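# Four arms sort stickered items into color-matched containers

## Task

Put every item inside the container whose color is the same as the sticker on that item.

## Robot and tools

Setup: four identical i2rt Big YAM arms named arm1, arm2, arm3 and arm4. Each has six revolute joints, a two-finger gripper and a wrist camera (arm1_cam_wrist to arm4_cam_wrist). Four fixed room cameras also exist: cam_room_a1, cam_room_a2, cam_room_b1, cam_room_b2. Each hand reaches roughly 1.0 m out from its joint1 axis.

Frame: one scene frame for everything, origin on the floor, +z up, lengths in metres. Arm feet (base_link, x y z, quat wxyz): arm1 (-0.644, +1.377, +0.914), (+0.682, +0.007, +0.004, +0.731); arm2 (-0.655, -0.555, +0.928), (+0.747, +0.002, +0.000, -0.665); arm3 (+0.651, -1.332, +0.868), (+0.663, -0.004, -0.006, -0.748); arm4 (+0.648, +0.477, +0.879), (+0.687, +0.001, +0.003, +0.727). Each foot faces along its own +x. The 'hand' point sits between the finger pads, about 1 cm short of the tips; fingers point along the hand's +z and separate along its y. Printed hand positions get less accurate at long reach.

Tool move: every key except cameras is an arm name holding that arm's command; omitted arms receive nothing new. Per arm you may give 'joints', 'target' (with optional 'speed'), or both.
- joints: absolute joint goals keyed by name, in radians (gripper in metres). Ranges: joint1_rad -2.879..2.879 (base yaw, positive counter-clockwise seen from above, 0 = along foot's +x); joint2_rad 0..3.141 (shoulder, 0 = upper arm back and level, rising as it grows); joint3_rad 0..3.019 (elbow, 0 = folded); joint4_rad -1.692..1.57 (hand pitch, positive tips fingers up); joint5_rad -1.57..1.57 (hand yaw, positive toward the arm's right); joint6_rad -2.094..2.094 (roll, positive clockwise viewed from behind); gripper_m 0..0.093 (fingertip gap). Done tolerances are ±0.045, ±0.14, ±0.09, ±0.055, ±0.03, ±0.035 rad and ±0.003 m.
- target: one list of seven numbers [x, y, z, qw, qx, qy, qz], an absolute hand pose in the scene frame, formatted like the 'hand' result line. The hand travels a straight line from its current hand_target toward it. Alongside a target, joints may contain only gripper_m.
- speed: top path speed in m/s, 0.002..0.5, default 0.25; rotation capped at twice that in rad/s. Only valid with target.
- cameras: list of camera names, 'all', or [] for no images.
All motions in one call begin together; hand paths in the same call finish together, paced by the slowest. Paths stop after 10 s even if short. Each control step clamps the commanded pose to within 100 mm and 20 degrees of the measured hand, then solves IK favoring position. Expect centimetre-level errors, lag and overshoot, especially with a nearly straight arm. Paths ignore obstacles and other arms.

Tool wait: seconds from 0 to 10, plus optional cameras; commands nothing and returns full state. zoom_image: camera name and region [x0, y0, x1, y1] in pixels from the top-left, no larger than 504 by 504, only for a camera present in the latest images. read_manual returns licence text only. finished_scene takes the current scene number and cannot be undone; the goal must hold without the robots.

Results: each arm's state (joint_positions, Joint velocities, joint torques, hand, hand_target, joint_status, hand_status, on_its_own) and a 'pictures' line giving image order. Images may trail the state slightly. 'move: arm1 done; arm2 time_out' summarises each moved arm. Arms not named show 'as last shown' and 'not commanded'. Status words: off_target (stopped away, may still push); time_out (each joint keeps a nearby goal and keeps pushing; resend the reported position to relax it); not_followed, 'joint command not followed', 'pose unreachable' (a safety check withheld the goal; the arm may keep trying until re-commanded). 'within noise' means velocities are essentially zero. Torques are in N m, positive toward larger joint values, offset and noisy; values 3 and 4 flip sign beyond ±28.

Gripper: closing on a hard object reads up to 0.005 m under its width (some read up to 0.002 over); empty and shut reads 0.000-0.003. Aim about 0.005 m below first-touch width for a full-force grip, deeper for soft, small or round parts. Release by commanding well above the reading. Force is about 50-64 N per pad.

Avoid: pressing arms together or closing a gripper on another robot's fingers; the clearance check may act late and ignores fingers, housings and cameras. Don't knock objects off the work area or to the floor, drop them, release while moving, slam or push hard. Arms keep pushing on contact. Holding loads, long stretches or unreachable goals heat motors: MOTOR HOT appears at 85 °C, and at 100 °C the arm goes limp for 30-60 s (OVER-TEMPERATURE FAULT, keys say limit_stop_at_motor_heat; resend afterwards). Unknown keys make a call invalid; out-of-range values get it refused, and after a refusal the later move, wait and finished_scene calls of that reply are skipped. Loose objects may occasionally get nudged. The simulation keeps running while you compose replies.

Each tool is called after "Call:" by a JSON object that holds its "name" and its "arguments".

## Session

Call:
{"name": "move", "arguments": {}}

Scene clock: 0.00 s.
Joint torques (N m): no reading
Motor temperatures (°C): arm1=[22 24 25 23 21 21 21] | arm2=[24 24 24 22 22 20 23] | arm3=[24 24 23 24 24 23 23] | arm4=[23 21 22 22 25 21 24]
Heat: arm1: hottest joint3_rad 25 °C; arm2: hottest joint1_rad 24 °C; arm3: hottest joint1_rad 24 °C; arm4: hottest joint5_rad 25 °C.
Joint velocities: within noise
arm1.joint_positions: joint1_rad=-0.126 joint2_rad=+0.534 joint3_rad=+1.403 joint4_rad=-1.611 joint5_rad=-0.026 joint6_rad=-0.127 gripper_m=+0.09396
arm1.joint_status: not commanded
arm1.hand: x=-0.6307 y=+1.5344 z=+1.4214 quat_wxyz=(-0.298, +0.671, -0.622, -0.272) (m; scene frame)
arm1.hand_target: x=-0.6306 y=+1.5327 z=+1.4326 quat_wxyz=(-0.308, +0.666, -0.618, -0.280) (m; scene frame)
arm1.hand_status: not commanded
arm2.joint_positions: joint1_rad=-0.045 joint2_rad=+0.390 joint3_rad=+1.428 joint4_rad=-1.186 joint5_rad=+0.166 joint6_rad=-0.774 gripper_m=+0.09396
arm2.joint_status: not commanded
arm2.hand: x=-0.6756 y=-0.6916 z=+1.5578 quat_wxyz=(-0.217, -0.319, -0.688, +0.615) (m; scene frame)
arm2.hand_target: x=-0.6760 y=-0.6854 z=+1.5652 quat_wxyz=(-0.221, -0.317, -0.681, +0.622) (m; scene frame)
arm2.hand_status: not commanded
arm3.joint_positions: joint1_rad=+0.075 joint2_rad=+0.276 joint3_rad=+1.523 joint4_rad=-1.599 joint5_rad=-0.185 joint6_rad=-0.597 gripper_m=+0.09396
arm3.joint_status: not commanded
arm3.hand: x=+0.6803 y=-1.3506 z=+1.4452 quat_wxyz=(-0.326, -0.350, -0.735, +0.481) (m; scene frame)
arm3.hand_target: x=+0.6804 y=-1.3484 z=+1.4507 quat_wxyz=(-0.328, -0.347, -0.731, +0.487) (m; scene frame)
arm3.hand_status: not commanded
arm4.joint_positions: joint1_rad=+0.109 joint2_rad=+0.555 joint3_rad=+1.556 joint4_rad=-1.251 joint5_rad=+0.178 joint6_rad=-0.775 gripper_m=+0.09396
arm4.joint_status: not commanded
arm4.hand: x=+0.6522 y=+0.6599 z=+1.5276 quat_wxyz=(-0.572, +0.731, -0.297, -0.221) (m; scene frame)
arm4.hand_target: x=+0.6531 y=+0.6547 z=+1.5360 quat_wxyz=(-0.580, +0.725, -0.296, -0.226) (m; scene frame)
arm4.hand_status: not commanded
pictures: arm1_cam_wrist, arm2_cam_wrist, arm3_cam_wrist, arm4_cam_wrist, cam_room_a1, cam_room_a2, cam_room_b1, cam_room_b2
Images, in order (width x height): arm1_cam_wrist 672x504, arm2_cam_wrist 672x504, arm3_cam_wrist 672x504, arm4_cam_wrist 672x504, cam_room_a1 672x504, cam_room_a2 672x504, cam_room_b1 672x504, cam_room_b2 672x504.

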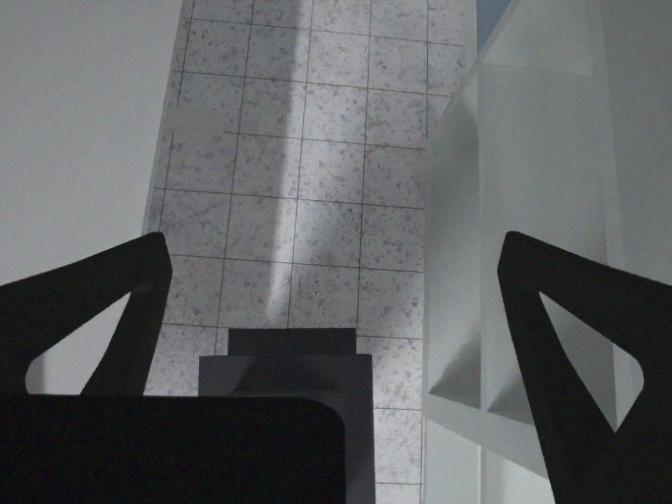

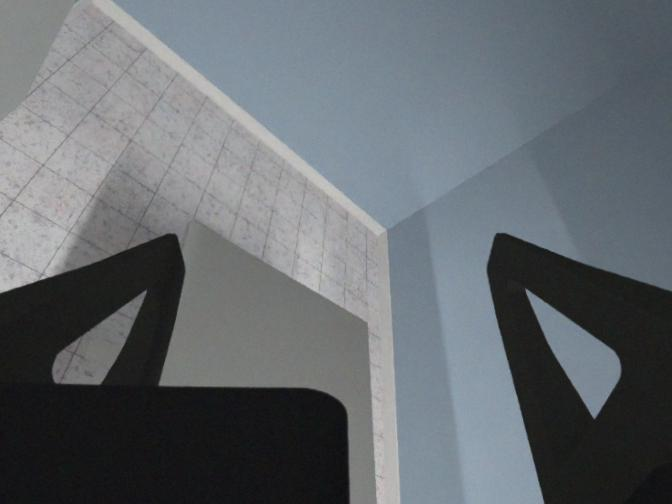

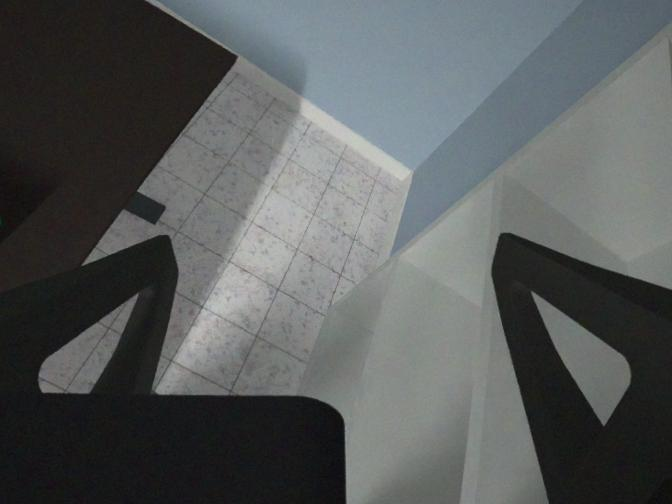

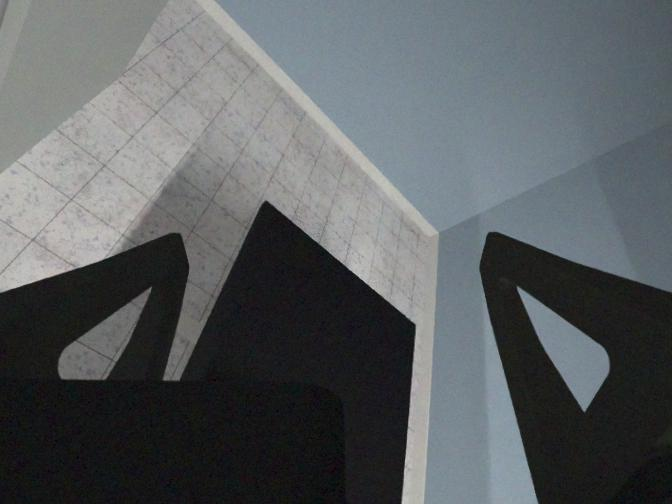

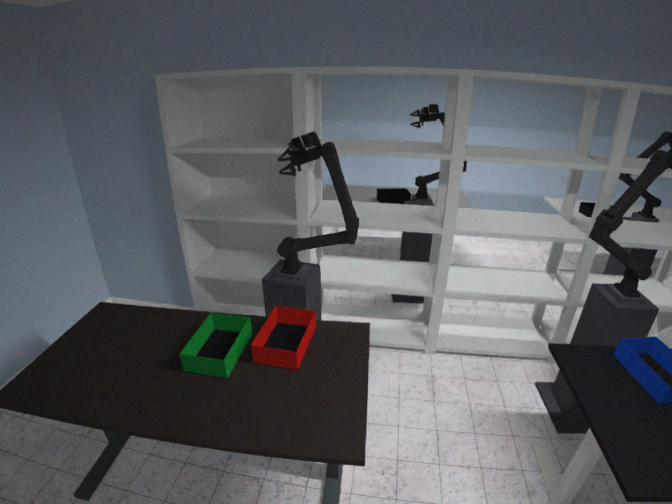

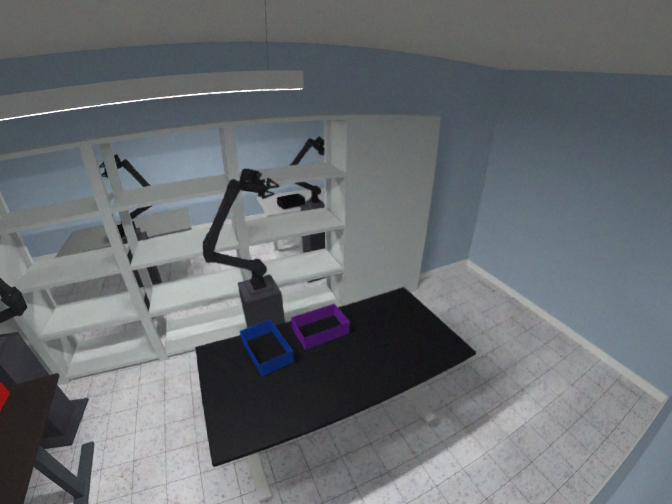

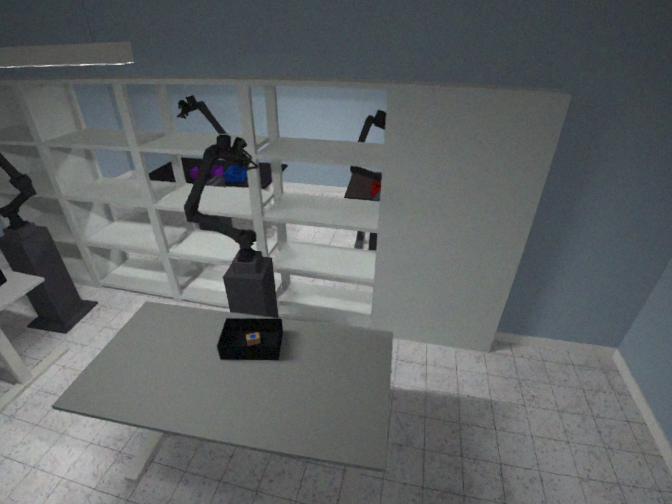

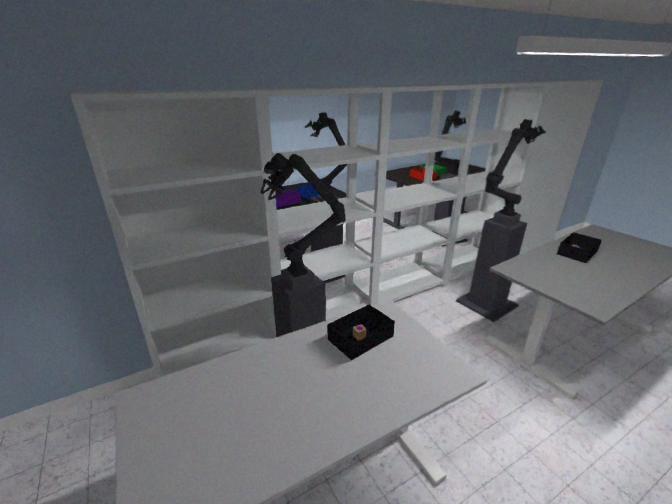

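Call:
{"name": "zoom_image", "arguments": {"camera": "cam_room_b1", "region": [130, 100, 400, 380]}}

Call:
{"name": "zoom_image", "arguments": {"camera": "cam_room_b2", "region": [240, 80, 500, 380]}}

Call:
{"name": "zoom_image", "arguments": {"camera": "cam_room_a1", "region": [150, 60, 500, 400]}}

Call:
{"name": "zoom_image", "arguments": {"camera": "cam_room_a2", "region": [100, 100, 480, 400]}}

Scaled by 1.800.

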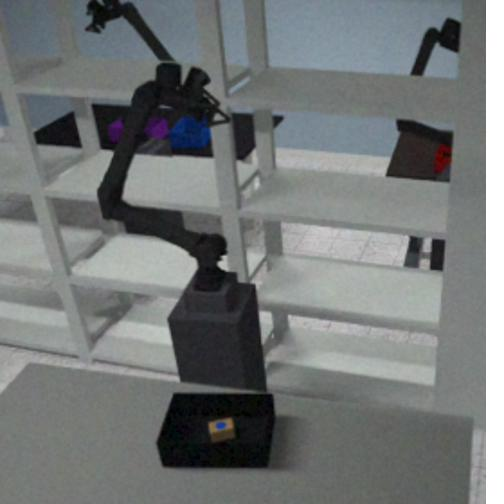

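Scaled by 1.680.

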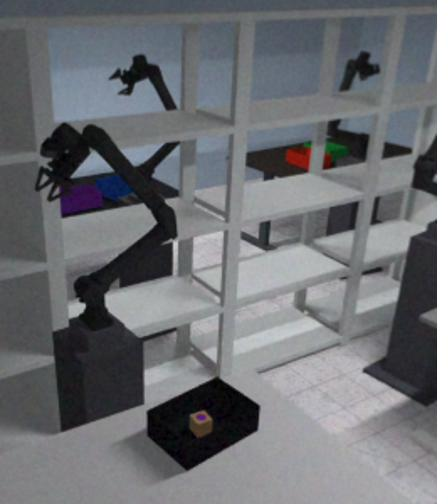

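Scaled by 1.440.

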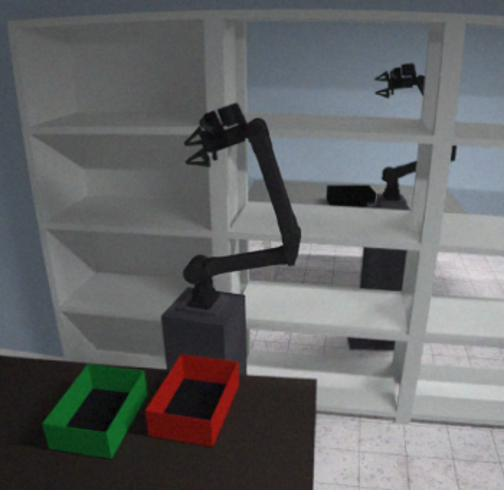

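Scaled by 1.326.

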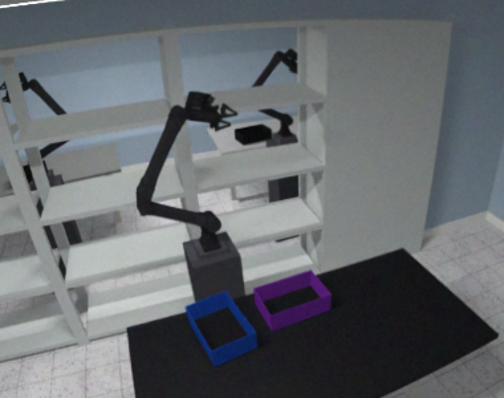

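Call:
{"name": "move", "arguments": {"arm1": {"joints": {"joint1_rad": 1.5, "joint2_rad": 1.255, "joint3_rad": 1.344, "joint4_rad": -1.6, "joint5_rad": 0, "joint6_rad": 0}}, "arm2": {"joints": {"joint1_rad": -1.69, "joint2_rad": 1.255, "joint3_rad": 1.344, "joint4_rad": -1.6, "joint5_rad": 0, "joint6_rad": 0}}, "arm3": {"joints": {"joint1_rad": 1.69, "joint2_rad": 1.255, "joint3_rad": 1.344, "joint4_rad": -1.6, "joint5_rad": 0, "joint6_rad": 0}}, "arm4": {"joints": {"joint1_rad": -1.63, "joint2_rad": 1.255, "joint3_rad": 1.344, "joint4_rad": -1.6, "joint5_rad": 0, "joint6_rad": 0}}}}

Scene clock: 63.33 s.
Joint torques (N m): arm1=[-1.49 -8.06 11.82 0.66 0.12 0.07] | arm2=[0.73 -11.46 10.89 0.34 0 0.2] | arm3=[1.49 -11.22 8.88 -0.08 0.04 0.03] | arm4=[1.2 -11.52 9.31 -0.23 0.06 0.15]
Motor temperatures (°C): arm1=[22 24 29 23 21 21 21] | arm2=[24 25 27 23 22 20 23] | arm3=[24 25 24 24 24 23 23] | arm4=[23 22 27 22 25 21 24]
Heat: arm1: hottest joint3_rad 29 °C; arm2: hottest joint3_rad 27 °C; arm3: hottest joint2_rad 25 °C; arm4: hottest joint3_rad 27 °C.
move: arm1 done; arm2 done; arm3 done; arm4 done
Joint velocities: within noise
arm1.joint_positions: joint1_rad=+1.500 joint2_rad=+1.274 joint3_rad=+1.330 joint4_rad=-1.601 joint5_rad=-0.002 joint6_rad=-0.006 gripper_m=+0.09398
arm1.joint_status: all done
arm1.hand: x=-1.0029 y=+1.3774 z=+1.2077 quat_wxyz=(-0.001, +1.000, +0.002, -0.021) (m; scene frame)
arm1.hand_target: x=-1.0030 y=+1.3777 z=+1.2198 quat_wxyz=(-0.001, +0.999, -0.001, -0.038) (m; scene frame)
arm1.hand_status: not commanded
arm2.joint_positions: joint1_rad=-1.691 joint2_rad=+1.261 joint3_rad=+1.347 joint4_rad=-1.588 joint5_rad=+0.000 joint6_rad=-0.013 gripper_m=+0.09397
arm2.joint_status: all done
arm2.hand: x=-1.0242 y=-0.5544 z=+1.2269 quat_wxyz=(+0.002, -0.999, -0.005, +0.033) (m; scene frame)
arm2.hand_target: x=-1.0196 y=-0.5549 z=+1.2277 quat_wxyz=(+0.002, -1.000, +0.001, +0.029) (m; scene frame)
arm2.hand_status: not commanded
arm3.joint_positions: joint1_rad=+1.685 joint2_rad=+1.269 joint3_rad=+1.340 joint4_rad=-1.597 joint5_rad=+0.000 joint6_rad=-0.008 gripper_m=+0.09398
arm3.joint_status: all done
arm3.hand: x=+1.0167 y=-1.3303 z=+1.1619 quat_wxyz=(-0.023, +0.001, -1.000, +0.007) (m; scene frame)
arm3.hand_target: x=+1.0145 y=-1.3286 z=+1.1681 quat_wxyz=(-0.030, -0.001, -1.000, +0.007) (m; scene frame)
arm3.hand_status: not commanded
arm4.joint_positions: joint1_rad=-1.633 joint2_rad=+1.269 joint3_rad=+1.333 joint4_rad=-1.590 joint5_rad=+0.001 joint6_rad=-0.013 gripper_m=+0.09398
arm4.joint_status: all done
arm4.hand: x=+1.0155 y=+0.4757 z=+1.1686 quat_wxyz=(-0.020, +0.004, -1.000, +0.002) (m; scene frame)
arm4.hand_target: x=+1.0132 y=+0.4769 z=+1.1777 quat_wxyz=(-0.028, -0.001, -1.000, +0.002) (m; scene frame)
arm4.hand_status: not commanded
pictures: arm1_cam_wrist, arm2_cam_wrist, arm3_cam_wrist, arm4_cam_wrist, cam_room_a1, cam_room_a2, cam_room_b1, cam_room_b2
Images, in order (width x height): arm1_cam_wrist 672x504, arm2_cam_wrist 672x504, arm3_cam_wrist 672x504, arm4_cam_wrist 672x504, cam_room_a1 672x504, cam_room_a2 672x504, cam_room_b1 672x504, cam_room_b2 672x504.

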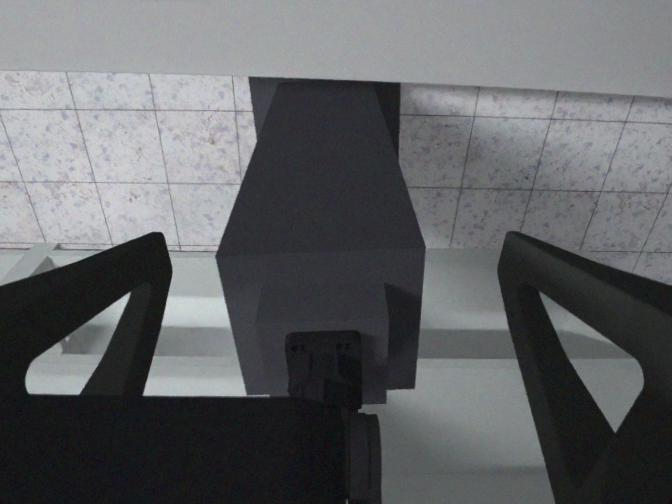

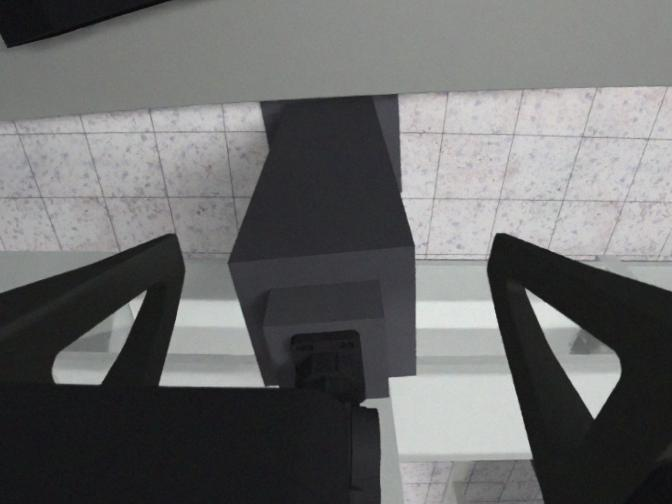

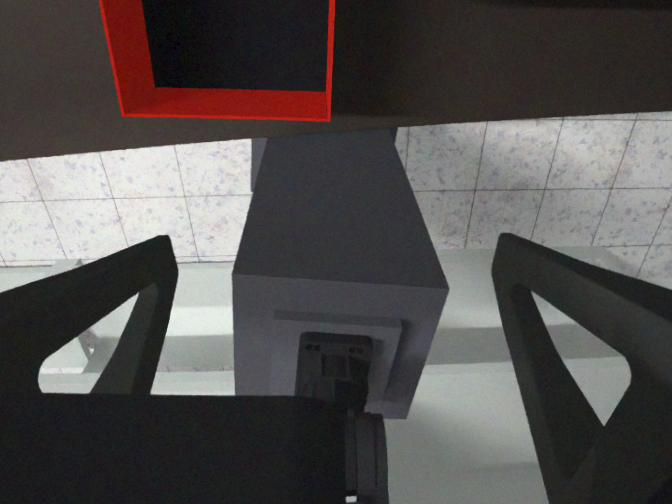

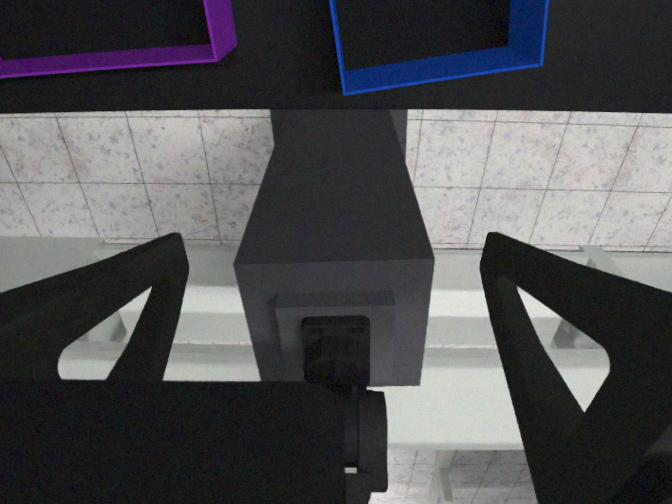

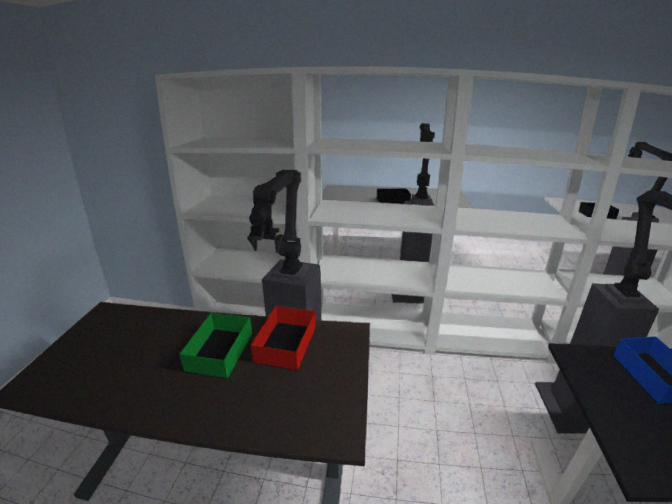

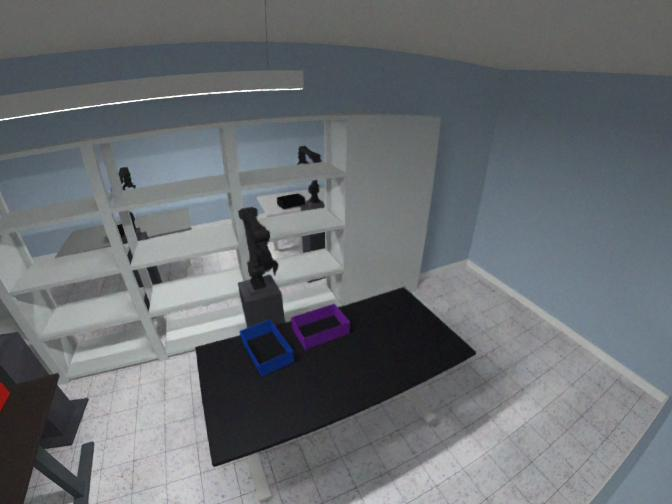

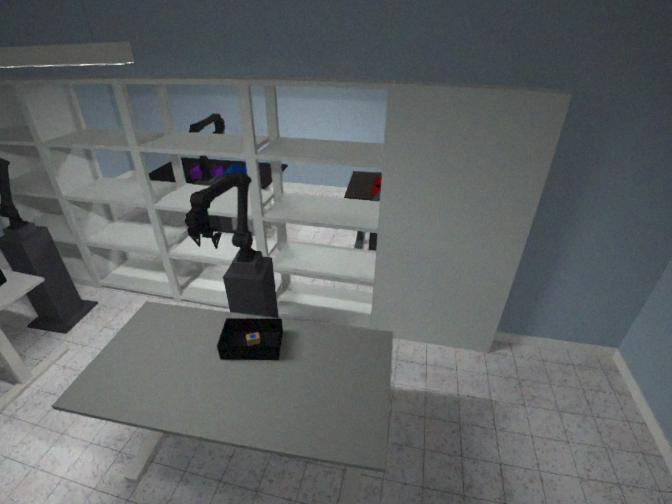

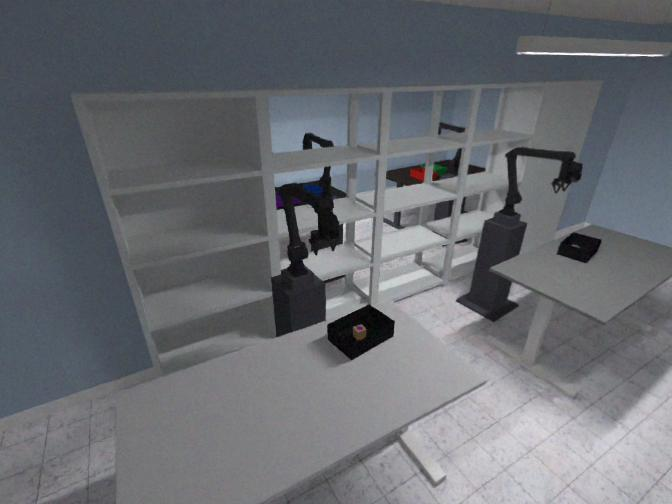

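Call:
{"name": "move", "arguments": {"arm1": {"joints": {"joint1_rad": 1.5, "joint2_rad": 1.384, "joint3_rad": 1.342, "joint4_rad": -1.005, "joint5_rad": 0, "joint6_rad": 0}}, "arm2": {"joints": {"joint1_rad": -1.69, "joint2_rad": 1.384, "joint3_rad": 1.342, "joint4_rad": -1.005, "joint5_rad": 0, "joint6_rad": 0}}, "arm3": {"joints": {"joint1_rad": 1.69, "joint2_rad": 1.384, "joint3_rad": 1.342, "joint4_rad": -1.005, "joint5_rad": 0, "joint6_rad": 0}}, "arm4": {"joints": {"joint1_rad": -1.63, "joint2_rad": 1.384, "joint3_rad": 1.342, "joint4_rad": -1.005, "joint5_rad": 0, "joint6_rad": 0}}}}

Scene clock: 90.50 s.
Joint torques (N m): arm1=[-2.43 -10.64 12.3 1.99 0.14 0.11] | arm2=[0.85 -14.1 11.56 2.44 -0.02 0.19] | arm3=[1.32 -14.51 9.4 1.5 0.05 0.03] | arm4=[0.79 -14.27 9.81 1.2 0.07 0.14]
Motor temperatures (°C): arm1=[22 25 30 23 21 21 21] | arm2=[24 25 30 22 22 20 23] | arm3=[24 25 26 24 24 23 23] | arm4=[23 22 27 22 24 21 24]
Heat: arm1: hottest joint3_rad 30 °C; arm2: hottest joint3_rad 30 °C; arm3: hottest joint3_rad 26 °C; arm4: hottest joint3_rad 27 °C.
move: arm1 done; arm2 done; arm3 done; arm4 done
Joint velocities: within noise
arm1.joint_positions: joint1_rad=+1.500 joint2_rad=+1.398 joint3_rad=+1.330 joint4_rad=-1.024 joint5_rad=-0.002 joint6_rad=-0.006 gripper_m=+0.09398
arm1.joint_status: all done
arm1.hand: x=-1.1574 y=+1.3777 z=+1.1932 quat_wxyz=(-0.001, +0.970, +0.002, -0.245) (m; scene frame)
arm1.hand_target: x=-1.1621 y=+1.3781 z=+1.2085 quat_wxyz=(-0.002, +0.964, -0.001, -0.267) (m; scene frame)
arm1.hand_status: not commanded
arm2.joint_positions: joint1_rad=-1.691 joint2_rad=+1.385 joint3_rad=+1.347 joint4_rad=-1.022 joint5_rad=+0.000 joint6_rad=-0.013 gripper_m=+0.09397
arm2.joint_status: all done
arm2.hand: x=-1.1761 y=-0.5538 z=+1.2136 quat_wxyz=(+0.004, -0.968, -0.005, +0.252) (m; scene frame)
arm2.hand_target: x=-1.1784 y=-0.5546 z=+1.2134 quat_wxyz=(+0.002, -0.966, +0.001, +0.258) (m; scene frame)
arm2.hand_status: not commanded
arm3.joint_positions: joint1_rad=+1.685 joint2_rad=+1.397 joint3_rad=+1.340 joint4_rad=-1.019 joint5_rad=+0.000 joint6_rad=-0.008 gripper_m=+0.09398
arm3.joint_status: all done
arm3.hand: x=+1.1719 y=-1.3316 z=+1.1448 quat_wxyz=(-0.245, +0.002, -0.969, +0.008) (m; scene frame)
arm3.hand_target: x=+1.1734 y=-1.3290 z=+1.1544 quat_wxyz=(-0.260, +0.001, -0.966, +0.007) (m; scene frame)
arm3.hand_status: not commanded
arm4.joint_positions: joint1_rad=-1.633 joint2_rad=+1.387 joint3_rad=+1.333 joint4_rad=-1.021 joint5_rad=+0.001 joint6_rad=-0.013 gripper_m=+0.09398
arm4.joint_status: all done
arm4.hand: x=+1.1671 y=+0.4749 z=+1.1548 quat_wxyz=(-0.243, +0.004, -0.970, +0.004) (m; scene frame)
arm4.hand_target: x=+1.1721 y=+0.4764 z=+1.1628 quat_wxyz=(-0.257, -0.001, -0.967, +0.002) (m; scene frame)
arm4.hand_status: not commanded
pictures: arm1_cam_wrist, arm2_cam_wrist, arm3_cam_wrist, arm4_cam_wrist, cam_room_a1, cam_room_a2, cam_room_b1, cam_room_b2
Images, in order (width x height): arm1_cam_wrist 672x504, arm2_cam_wrist 672x504, arm3_cam_wrist 672x504, arm4_cam_wrist 672x504, cam_room_a1 672x504, cam_room_a2 672x504, cam_room_b1 672x504, cam_room_b2 672x504.

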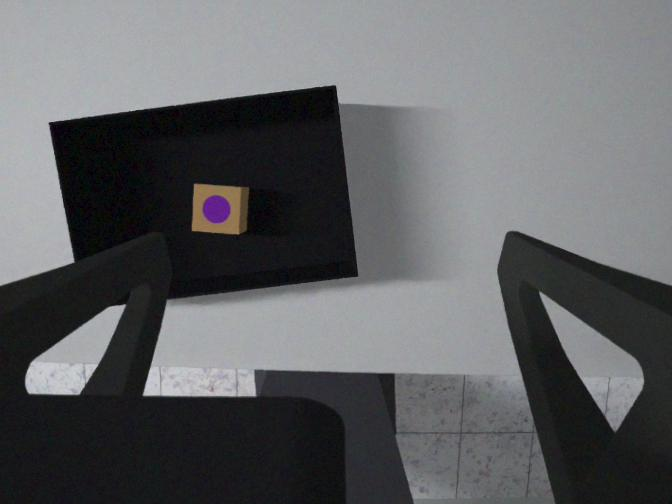

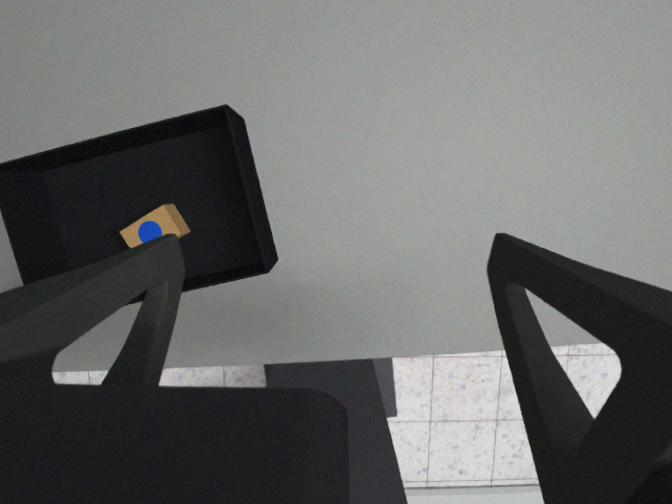

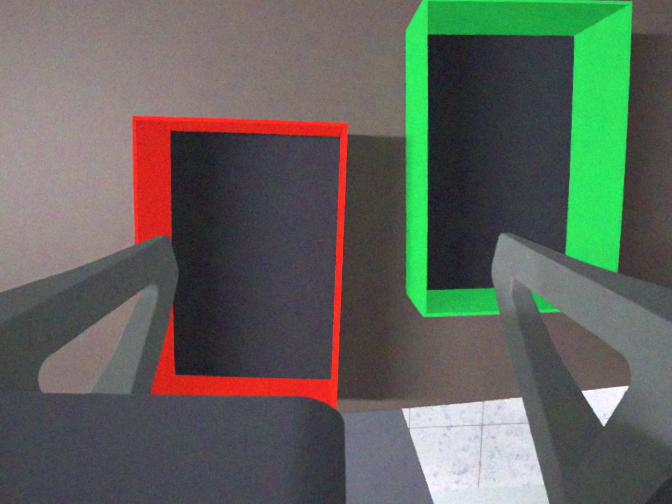

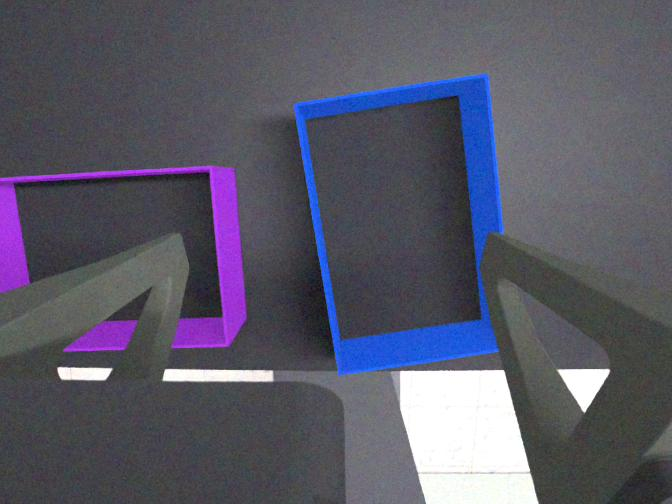

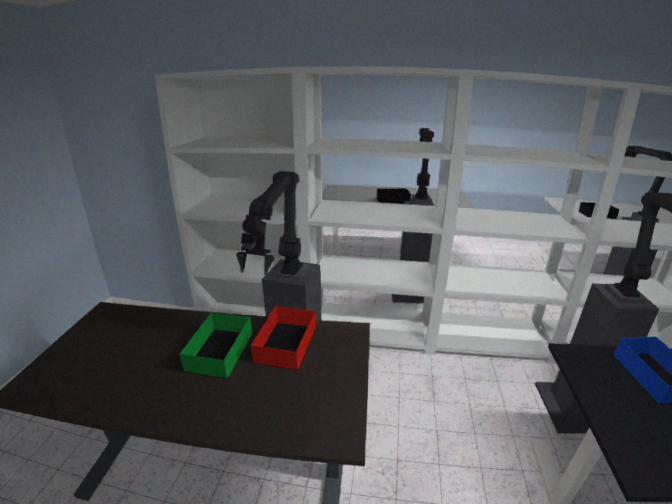

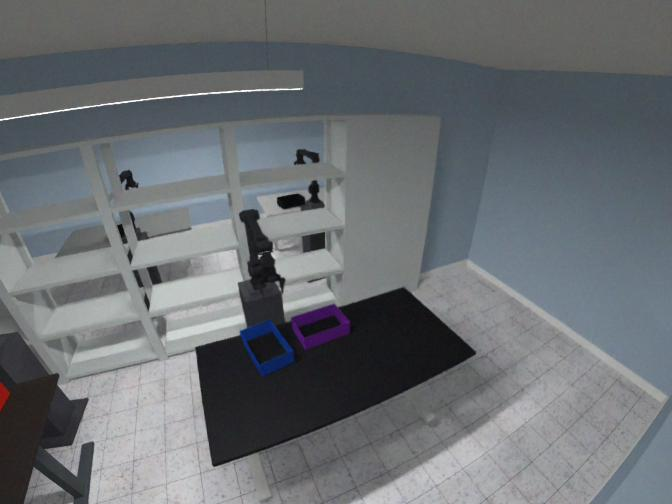

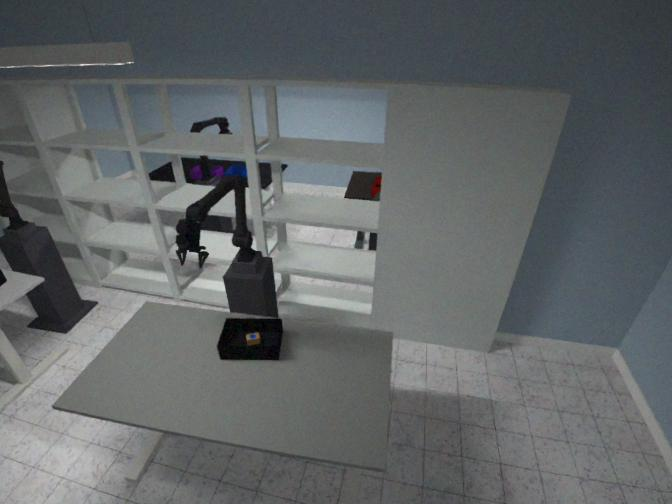

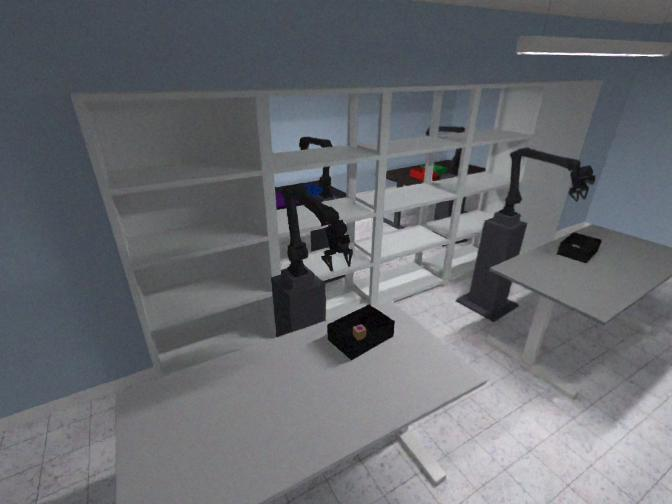

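Call:
{"name": "move", "arguments": {"arm1": {"target": [-1.1574, 1.3, 1.1932, -0.001, 0.970, 0.002, -0.245]}, "arm2": {"target": [-1.1761, -0.63, 1.2136, 0.004, -0.968, -0.005, 0.252]}, "cameras": ["arm1_cam_wrist", "arm2_cam_wrist"]}}

Call:
{"name": "move", "arguments": {"arm1": {"target": [-1.1574, 1.3, 1.08, -0.001, 0.970, 0.002, -0.245]}, "arm2": {"target": [-1.1761, -0.63, 1.1, 0.004, -0.968, -0.005, 0.252]}, "cameras": ["arm1_cam_wrist", "arm2_cam_wrist"]}}

Scene clock: 99.73 s.
Joint torques (N m): arm1=[-2.43 -8.29 13 0.95 0.11 0.11] | arm2=[0.09 -12.57 13.44 1.47 0.21 0.21] | arm3=[1.44 -14.56 9.43 1.54 0.04 0.03] | arm4=[0.85 -13.51 9.8 1.33 0.07 0.18]
Motor temperatures (°C): arm1=[22 25 31 23 21 21 21] | arm2=[24 25 31 22 22 20 23] | arm3=[24 25 27 24 24 23 23] | arm4=[23 23 28 22 24 21 24]
Heat: arm1: hottest joint3_rad 31 °C; arm2: hottest joint3_rad 31 °C; arm3: hottest joint3_rad 27 °C; arm4: hottest joint3_rad 28 °C.
move: arm1 done; arm2 done
Joint velocities: within noise
arm1.joint_positions: joint1_rad=+1.685 joint2_rad=+1.401 joint3_rad=+1.330 joint4_rad=-1.024 joint5_rad=+0.077 joint6_rad=+0.143 gripper_m=+0.09398
arm1.joint_status: not commanded
arm1.hand: x=-1.1516 y=+1.2958 z=+1.1915 quat_wxyz=(+0.000, +0.969, +0.011, -0.246) (m; scene frame)
arm1.hand_target: x=-1.1574 y=+1.3000 z=+1.1932 quat_wxyz=(-0.001, +0.969, +0.002, -0.245) (m; scene frame)
arm1.hand_status: done (0.007 m and 1.0 deg from the pose sent, 0.078 m and 0.1 deg at the start)
arm2.joint_positions: joint1_rad=-1.509 joint2_rad=+1.385 joint3_rad=+1.347 joint4_rad=-1.022 joint5_rad=+0.082 joint6_rad=+0.123 gripper_m=+0.09397
arm2.joint_status: not commanded
arm2.hand: x=-1.1702 y=-0.6342 z=+1.2138 quat_wxyz=(+0.003, -0.967, -0.017, +0.255) (m; scene frame)
arm2.hand_target: x=-1.1760 y=-0.6299 z=+1.2136 quat_wxyz=(+0.004, -0.968, -0.005, +0.252) (m; scene frame)
arm2.hand_status: done (0.007 m and 1.4 deg from the pose sent, 0.076 m and 0.0 deg at the start)
arm3, arm4: as last shown
arm3.hand_target: x=+1.1734 y=-1.3290 z=+1.1544 quat_wxyz=(-0.259, +0.001, -0.966, +0.007) (m; scene frame)
arm4.joint_positions: joint1_rad=-1.633 joint2_rad=+1.387 joint3_rad=+1.333 joint4_rad=-1.020 joint5_rad=+0.001 joint6_rad=-0.013 gripper_m=+0.09398
arm4.hand_target: x=+1.1721 y=+0.4764 z=+1.1629 quat_wxyz=(-0.257, -0.001, -0.967, +0.002) (m; scene frame)
pictures: arm1_cam_wrist, arm2_cam_wrist
Images, in order (width x height): arm1_cam_wrist 672x504, arm2_cam_wrist 672x504.

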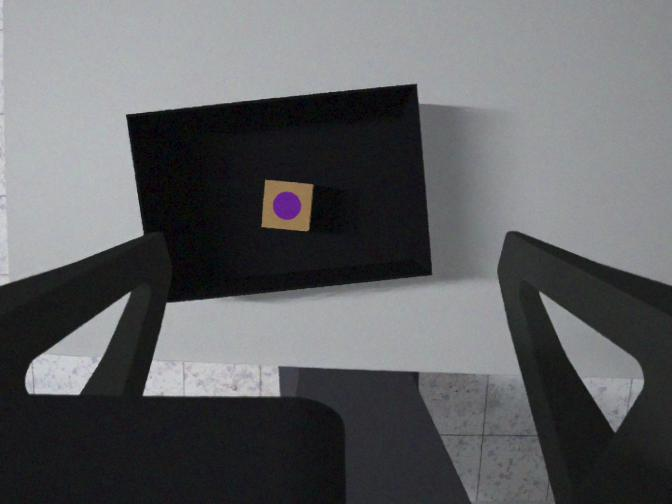

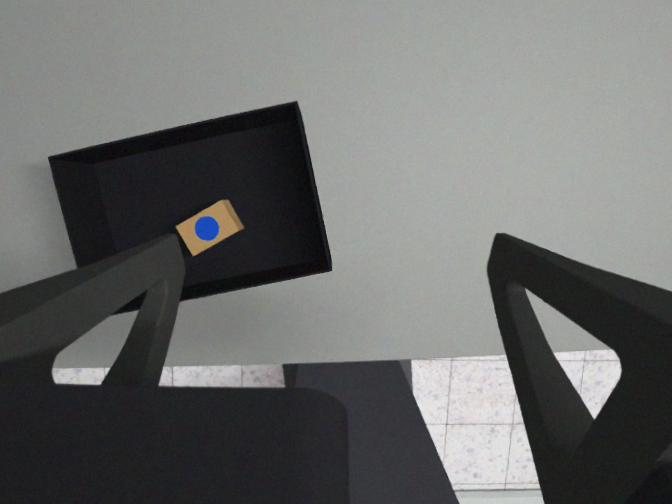

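Scene clock: 100.90 s.
Joint torques (N m): arm1=[-2.61 -10.64 11.62 1.78 0.15 0.1] | arm2=[0.03 -13.39 10.96 2.41 0.2 0.21] | arm3=[1.44 -14.51 9.42 1.5 0.04 0.03] | arm4=[1.14 -13.74 9.77 1.28 0.07 0.16]
Motor temperatures (°C): arm1=[22 25 31 23 21 21 21] | arm2=[24 25 31 22 22 20 23] | arm3=[24 25 27 24 24 23 23] | arm4=[23 23 28 22 24 21 24]
Heat: arm1: hottest joint3_rad 31 °C; arm2: hottest joint3_rad 31 °C; arm3: hottest joint3_rad 27 °C; arm4: hottest joint3_rad 28 °C.
move: arm1 off_target; arm2 done
Joint velocities: within noise
arm1.joint_positions: joint1_rad=+1.685 joint2_rad=+1.480 joint3_rad=+1.095 joint4_rad=-0.748 joint5_rad=+0.077 joint6_rad=+0.144 gripper_m=+0.09398
arm1.joint_status: not commanded
arm1.hand: x=-1.1484 y=+1.2971 z=+1.0695 quat_wxyz=(-0.003, +0.974, +0.011, -0.228) (m; scene frame)
arm1.hand_target: x=-1.1571 y=+1.3000 z=+1.0800 quat_wxyz=(-0.001, +0.970, +0.002, -0.245) (m; scene frame)
arm1.hand_status: off_target (0.014 m and 2.3 deg from the pose sent, 0.112 m and 1.0 deg at the start)
arm2.joint_positions: joint1_rad=-1.509 joint2_rad=+1.446 joint3_rad=+1.125 joint4_rad=-0.745 joint5_rad=+0.082 joint6_rad=+0.125 gripper_m=+0.09397
arm2.joint_status: not commanded
arm2.hand: x=-1.1728 y=-0.6343 z=+1.1064 quat_wxyz=(+0.003, -0.968, -0.016, +0.252) (m; scene frame)
arm2.hand_target: x=-1.1759 y=-0.6300 z=+1.1000 quat_wxyz=(+0.004, -0.968, -0.005, +0.252) (m; scene frame)
arm2.hand_status: done (0.008 m and 1.3 deg from the pose sent, 0.114 m and 1.4 deg at the start)
arm3, arm4: as last shown
pictures: arm1_cam_wrist, arm2_cam_wrist
Images, in order (width x height): arm1_cam_wrist 672x504, arm2_cam_wrist 672x504.

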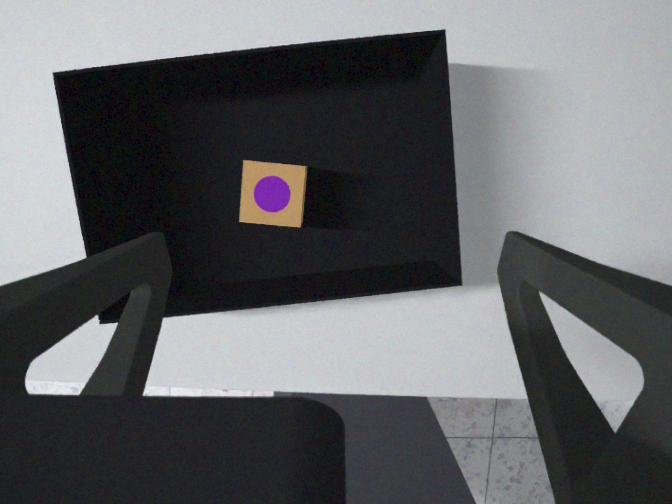

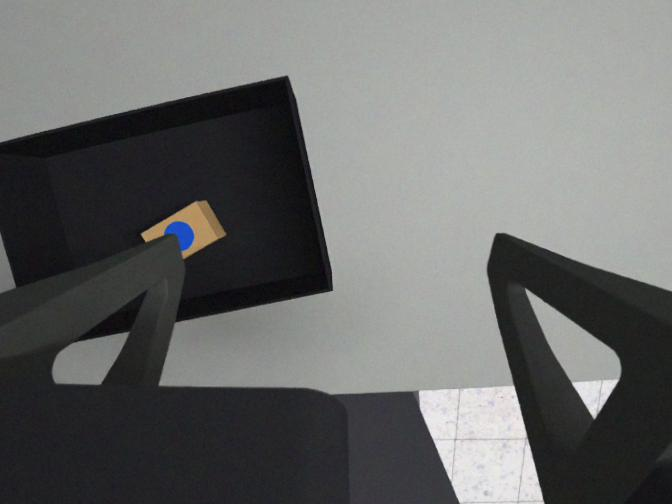

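Call:
{"name": "move", "arguments": {"arm1": {"target": [-1.150, 1.2385, 0.93, 0, 0.9995, -0.0305, 0]}, "arm2": {"target": [-1.139, -0.812, 0.93, 0, 0.959, 0.284, 0]}}}

Scene clock: 166.87 s.
Joint torques (N m): arm1=[-1.03 -13.68 12.89 -0.03 -0.01 0.11] | arm2=[0.67 -17.9 13.2 0.17 -0.13 -0.08] | arm3=[1.44 -14.68 9.44 1.51 0.05 0.03] | arm4=[0.62 -13.33 9.8 1.42 0.08 0.19]
Motor temperatures (°C): arm1=[22 26 31 23 21 21 21] | arm2=[24 25 30 22 22 20 23] | arm3=[24 26 28 24 24 23 23] | arm4=[23 24 31 22 24 21 24]
Heat: arm1: hottest joint3_rad 31 °C; arm2: hottest joint3_rad 30 °C; arm3: hottest joint3_rad 28 °C; arm4: hottest joint3_rad 31 °C.
move: arm1 off_target; arm2 off_target
Joint velocities: within noise
arm1.joint_positions: joint1_rad=+1.760 joint2_rad=+1.898 joint3_rad=+1.265 joint4_rad=-0.986 joint5_rad=-0.006 joint6_rad=+0.319 gripper_m=+0.09398
arm1.joint_status: not commanded
arm1.hand: x=-1.1310 y=+1.2484 z=+0.9171 quat_wxyz=(-0.005, +0.999, -0.031, +0.016) (m; scene frame)
arm1.hand_target: x=-1.1491 y=+1.2387 z=+0.9303 quat_wxyz=(+0.000, +1.000, -0.031, +0.000) (m; scene frame)
arm1.hand_status: off_target (0.025 m and 1.9 deg from the pose sent, 0.151 m and 26.7 deg at the start)
arm2.joint_positions: joint1_rad=-1.199 joint2_rad=+1.927 joint3_rad=+1.328 joint4_rad=-0.981 joint5_rad=+0.000 joint6_rad=-0.073 gripper_m=+0.09397
arm2.joint_status: not commanded
arm2.hand: x=-1.1237 y=-0.8042 z=+0.9268 quat_wxyz=(+0.002, -0.961, -0.278, -0.006) (m; scene frame)
arm2.hand_target: x=-1.1384 y=-0.8118 z=+0.9301 quat_wxyz=(+0.000, -0.959, -0.284, +0.000) (m; scene frame)
arm2.hand_status: off_target (0.017 m and 1.1 deg from the pose sent, 0.253 m and 42.4 deg at the start)
arm3, arm4: as last shown
pictures: arm1_cam_wrist, arm2_cam_wrist, arm3_cam_wrist, arm4_cam_wrist, cam_room_a1, cam_room_a2, cam_room_b1, cam_room_b2
Images, in order (width x height): arm1_cam_wrist 672x504, arm2_cam_wrist 672x504, arm3_cam_wrist 672x504, arm4_cam_wrist 672x504, cam_room_a1 672x504, cam_room_a2 672x504, cam_room_b1 672x504, cam_room_b2 672x504.

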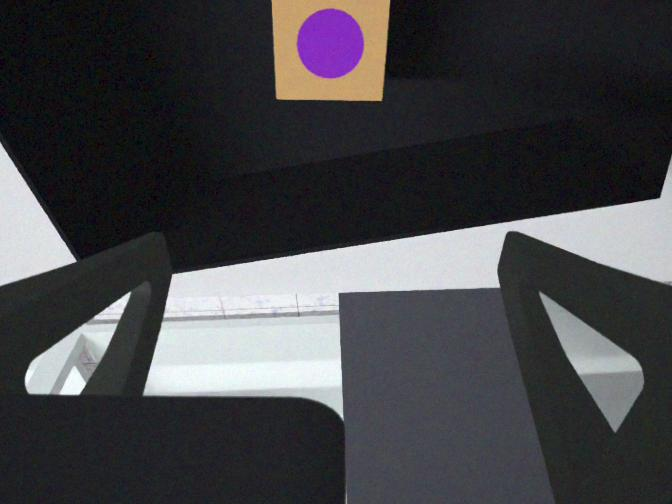

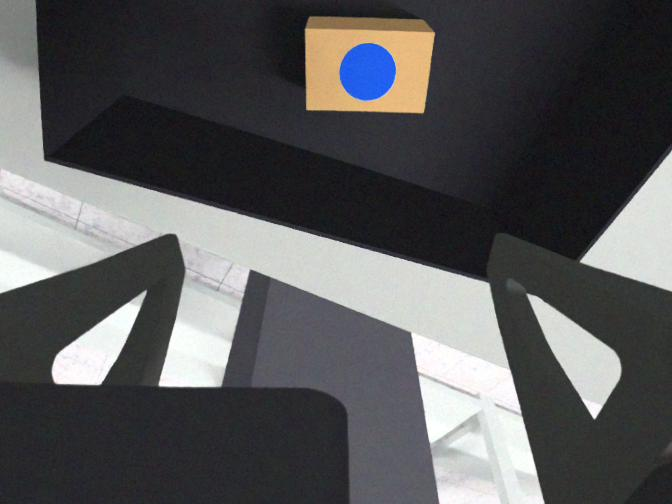

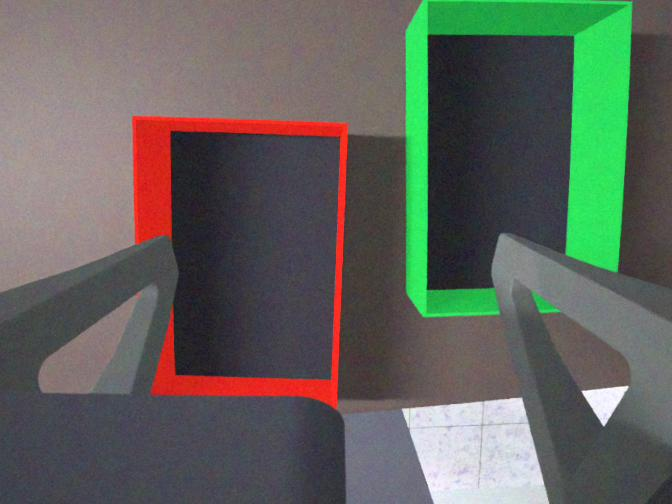

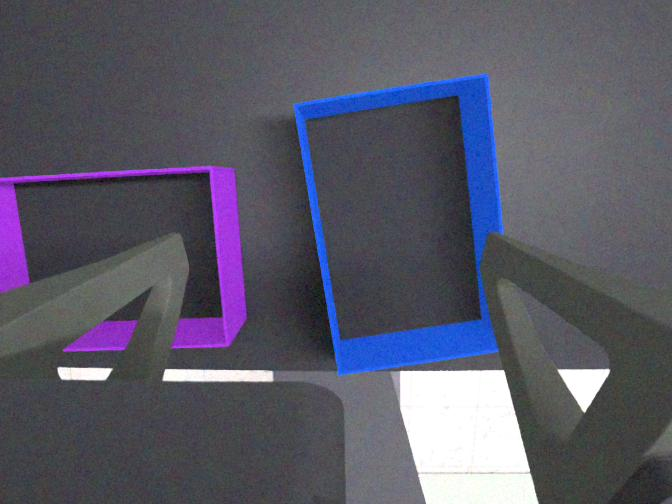

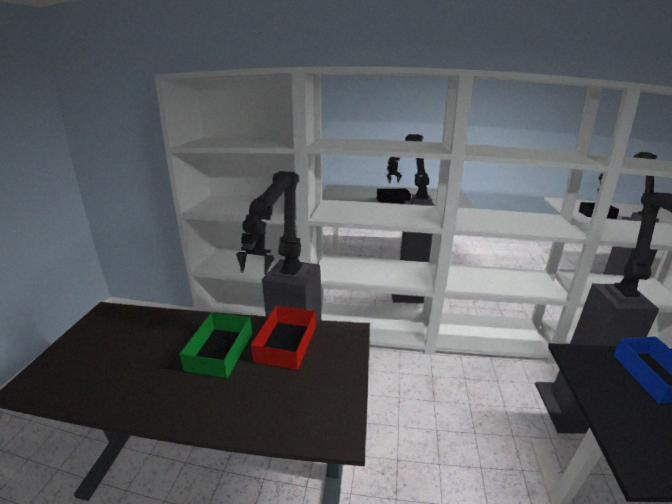

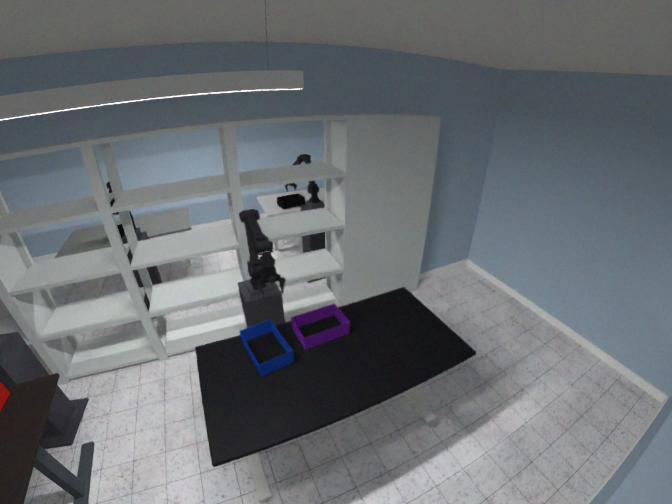

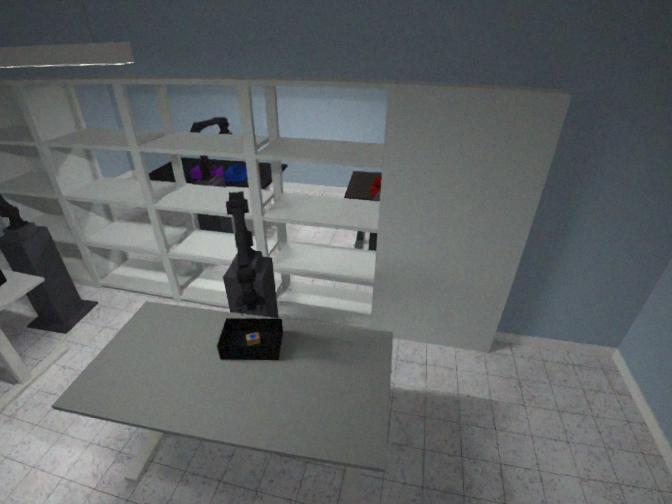

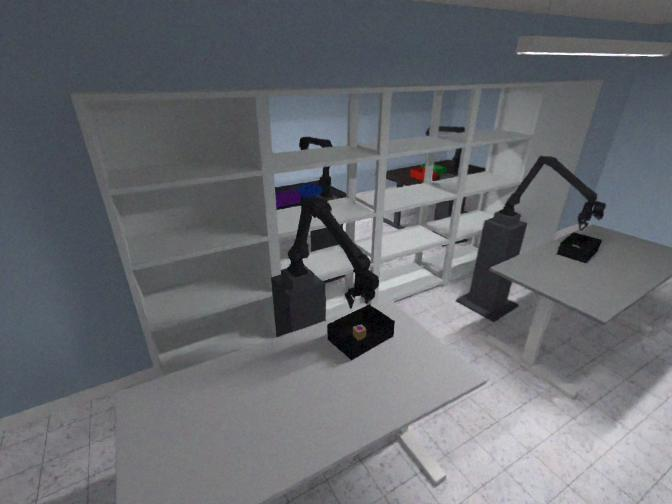

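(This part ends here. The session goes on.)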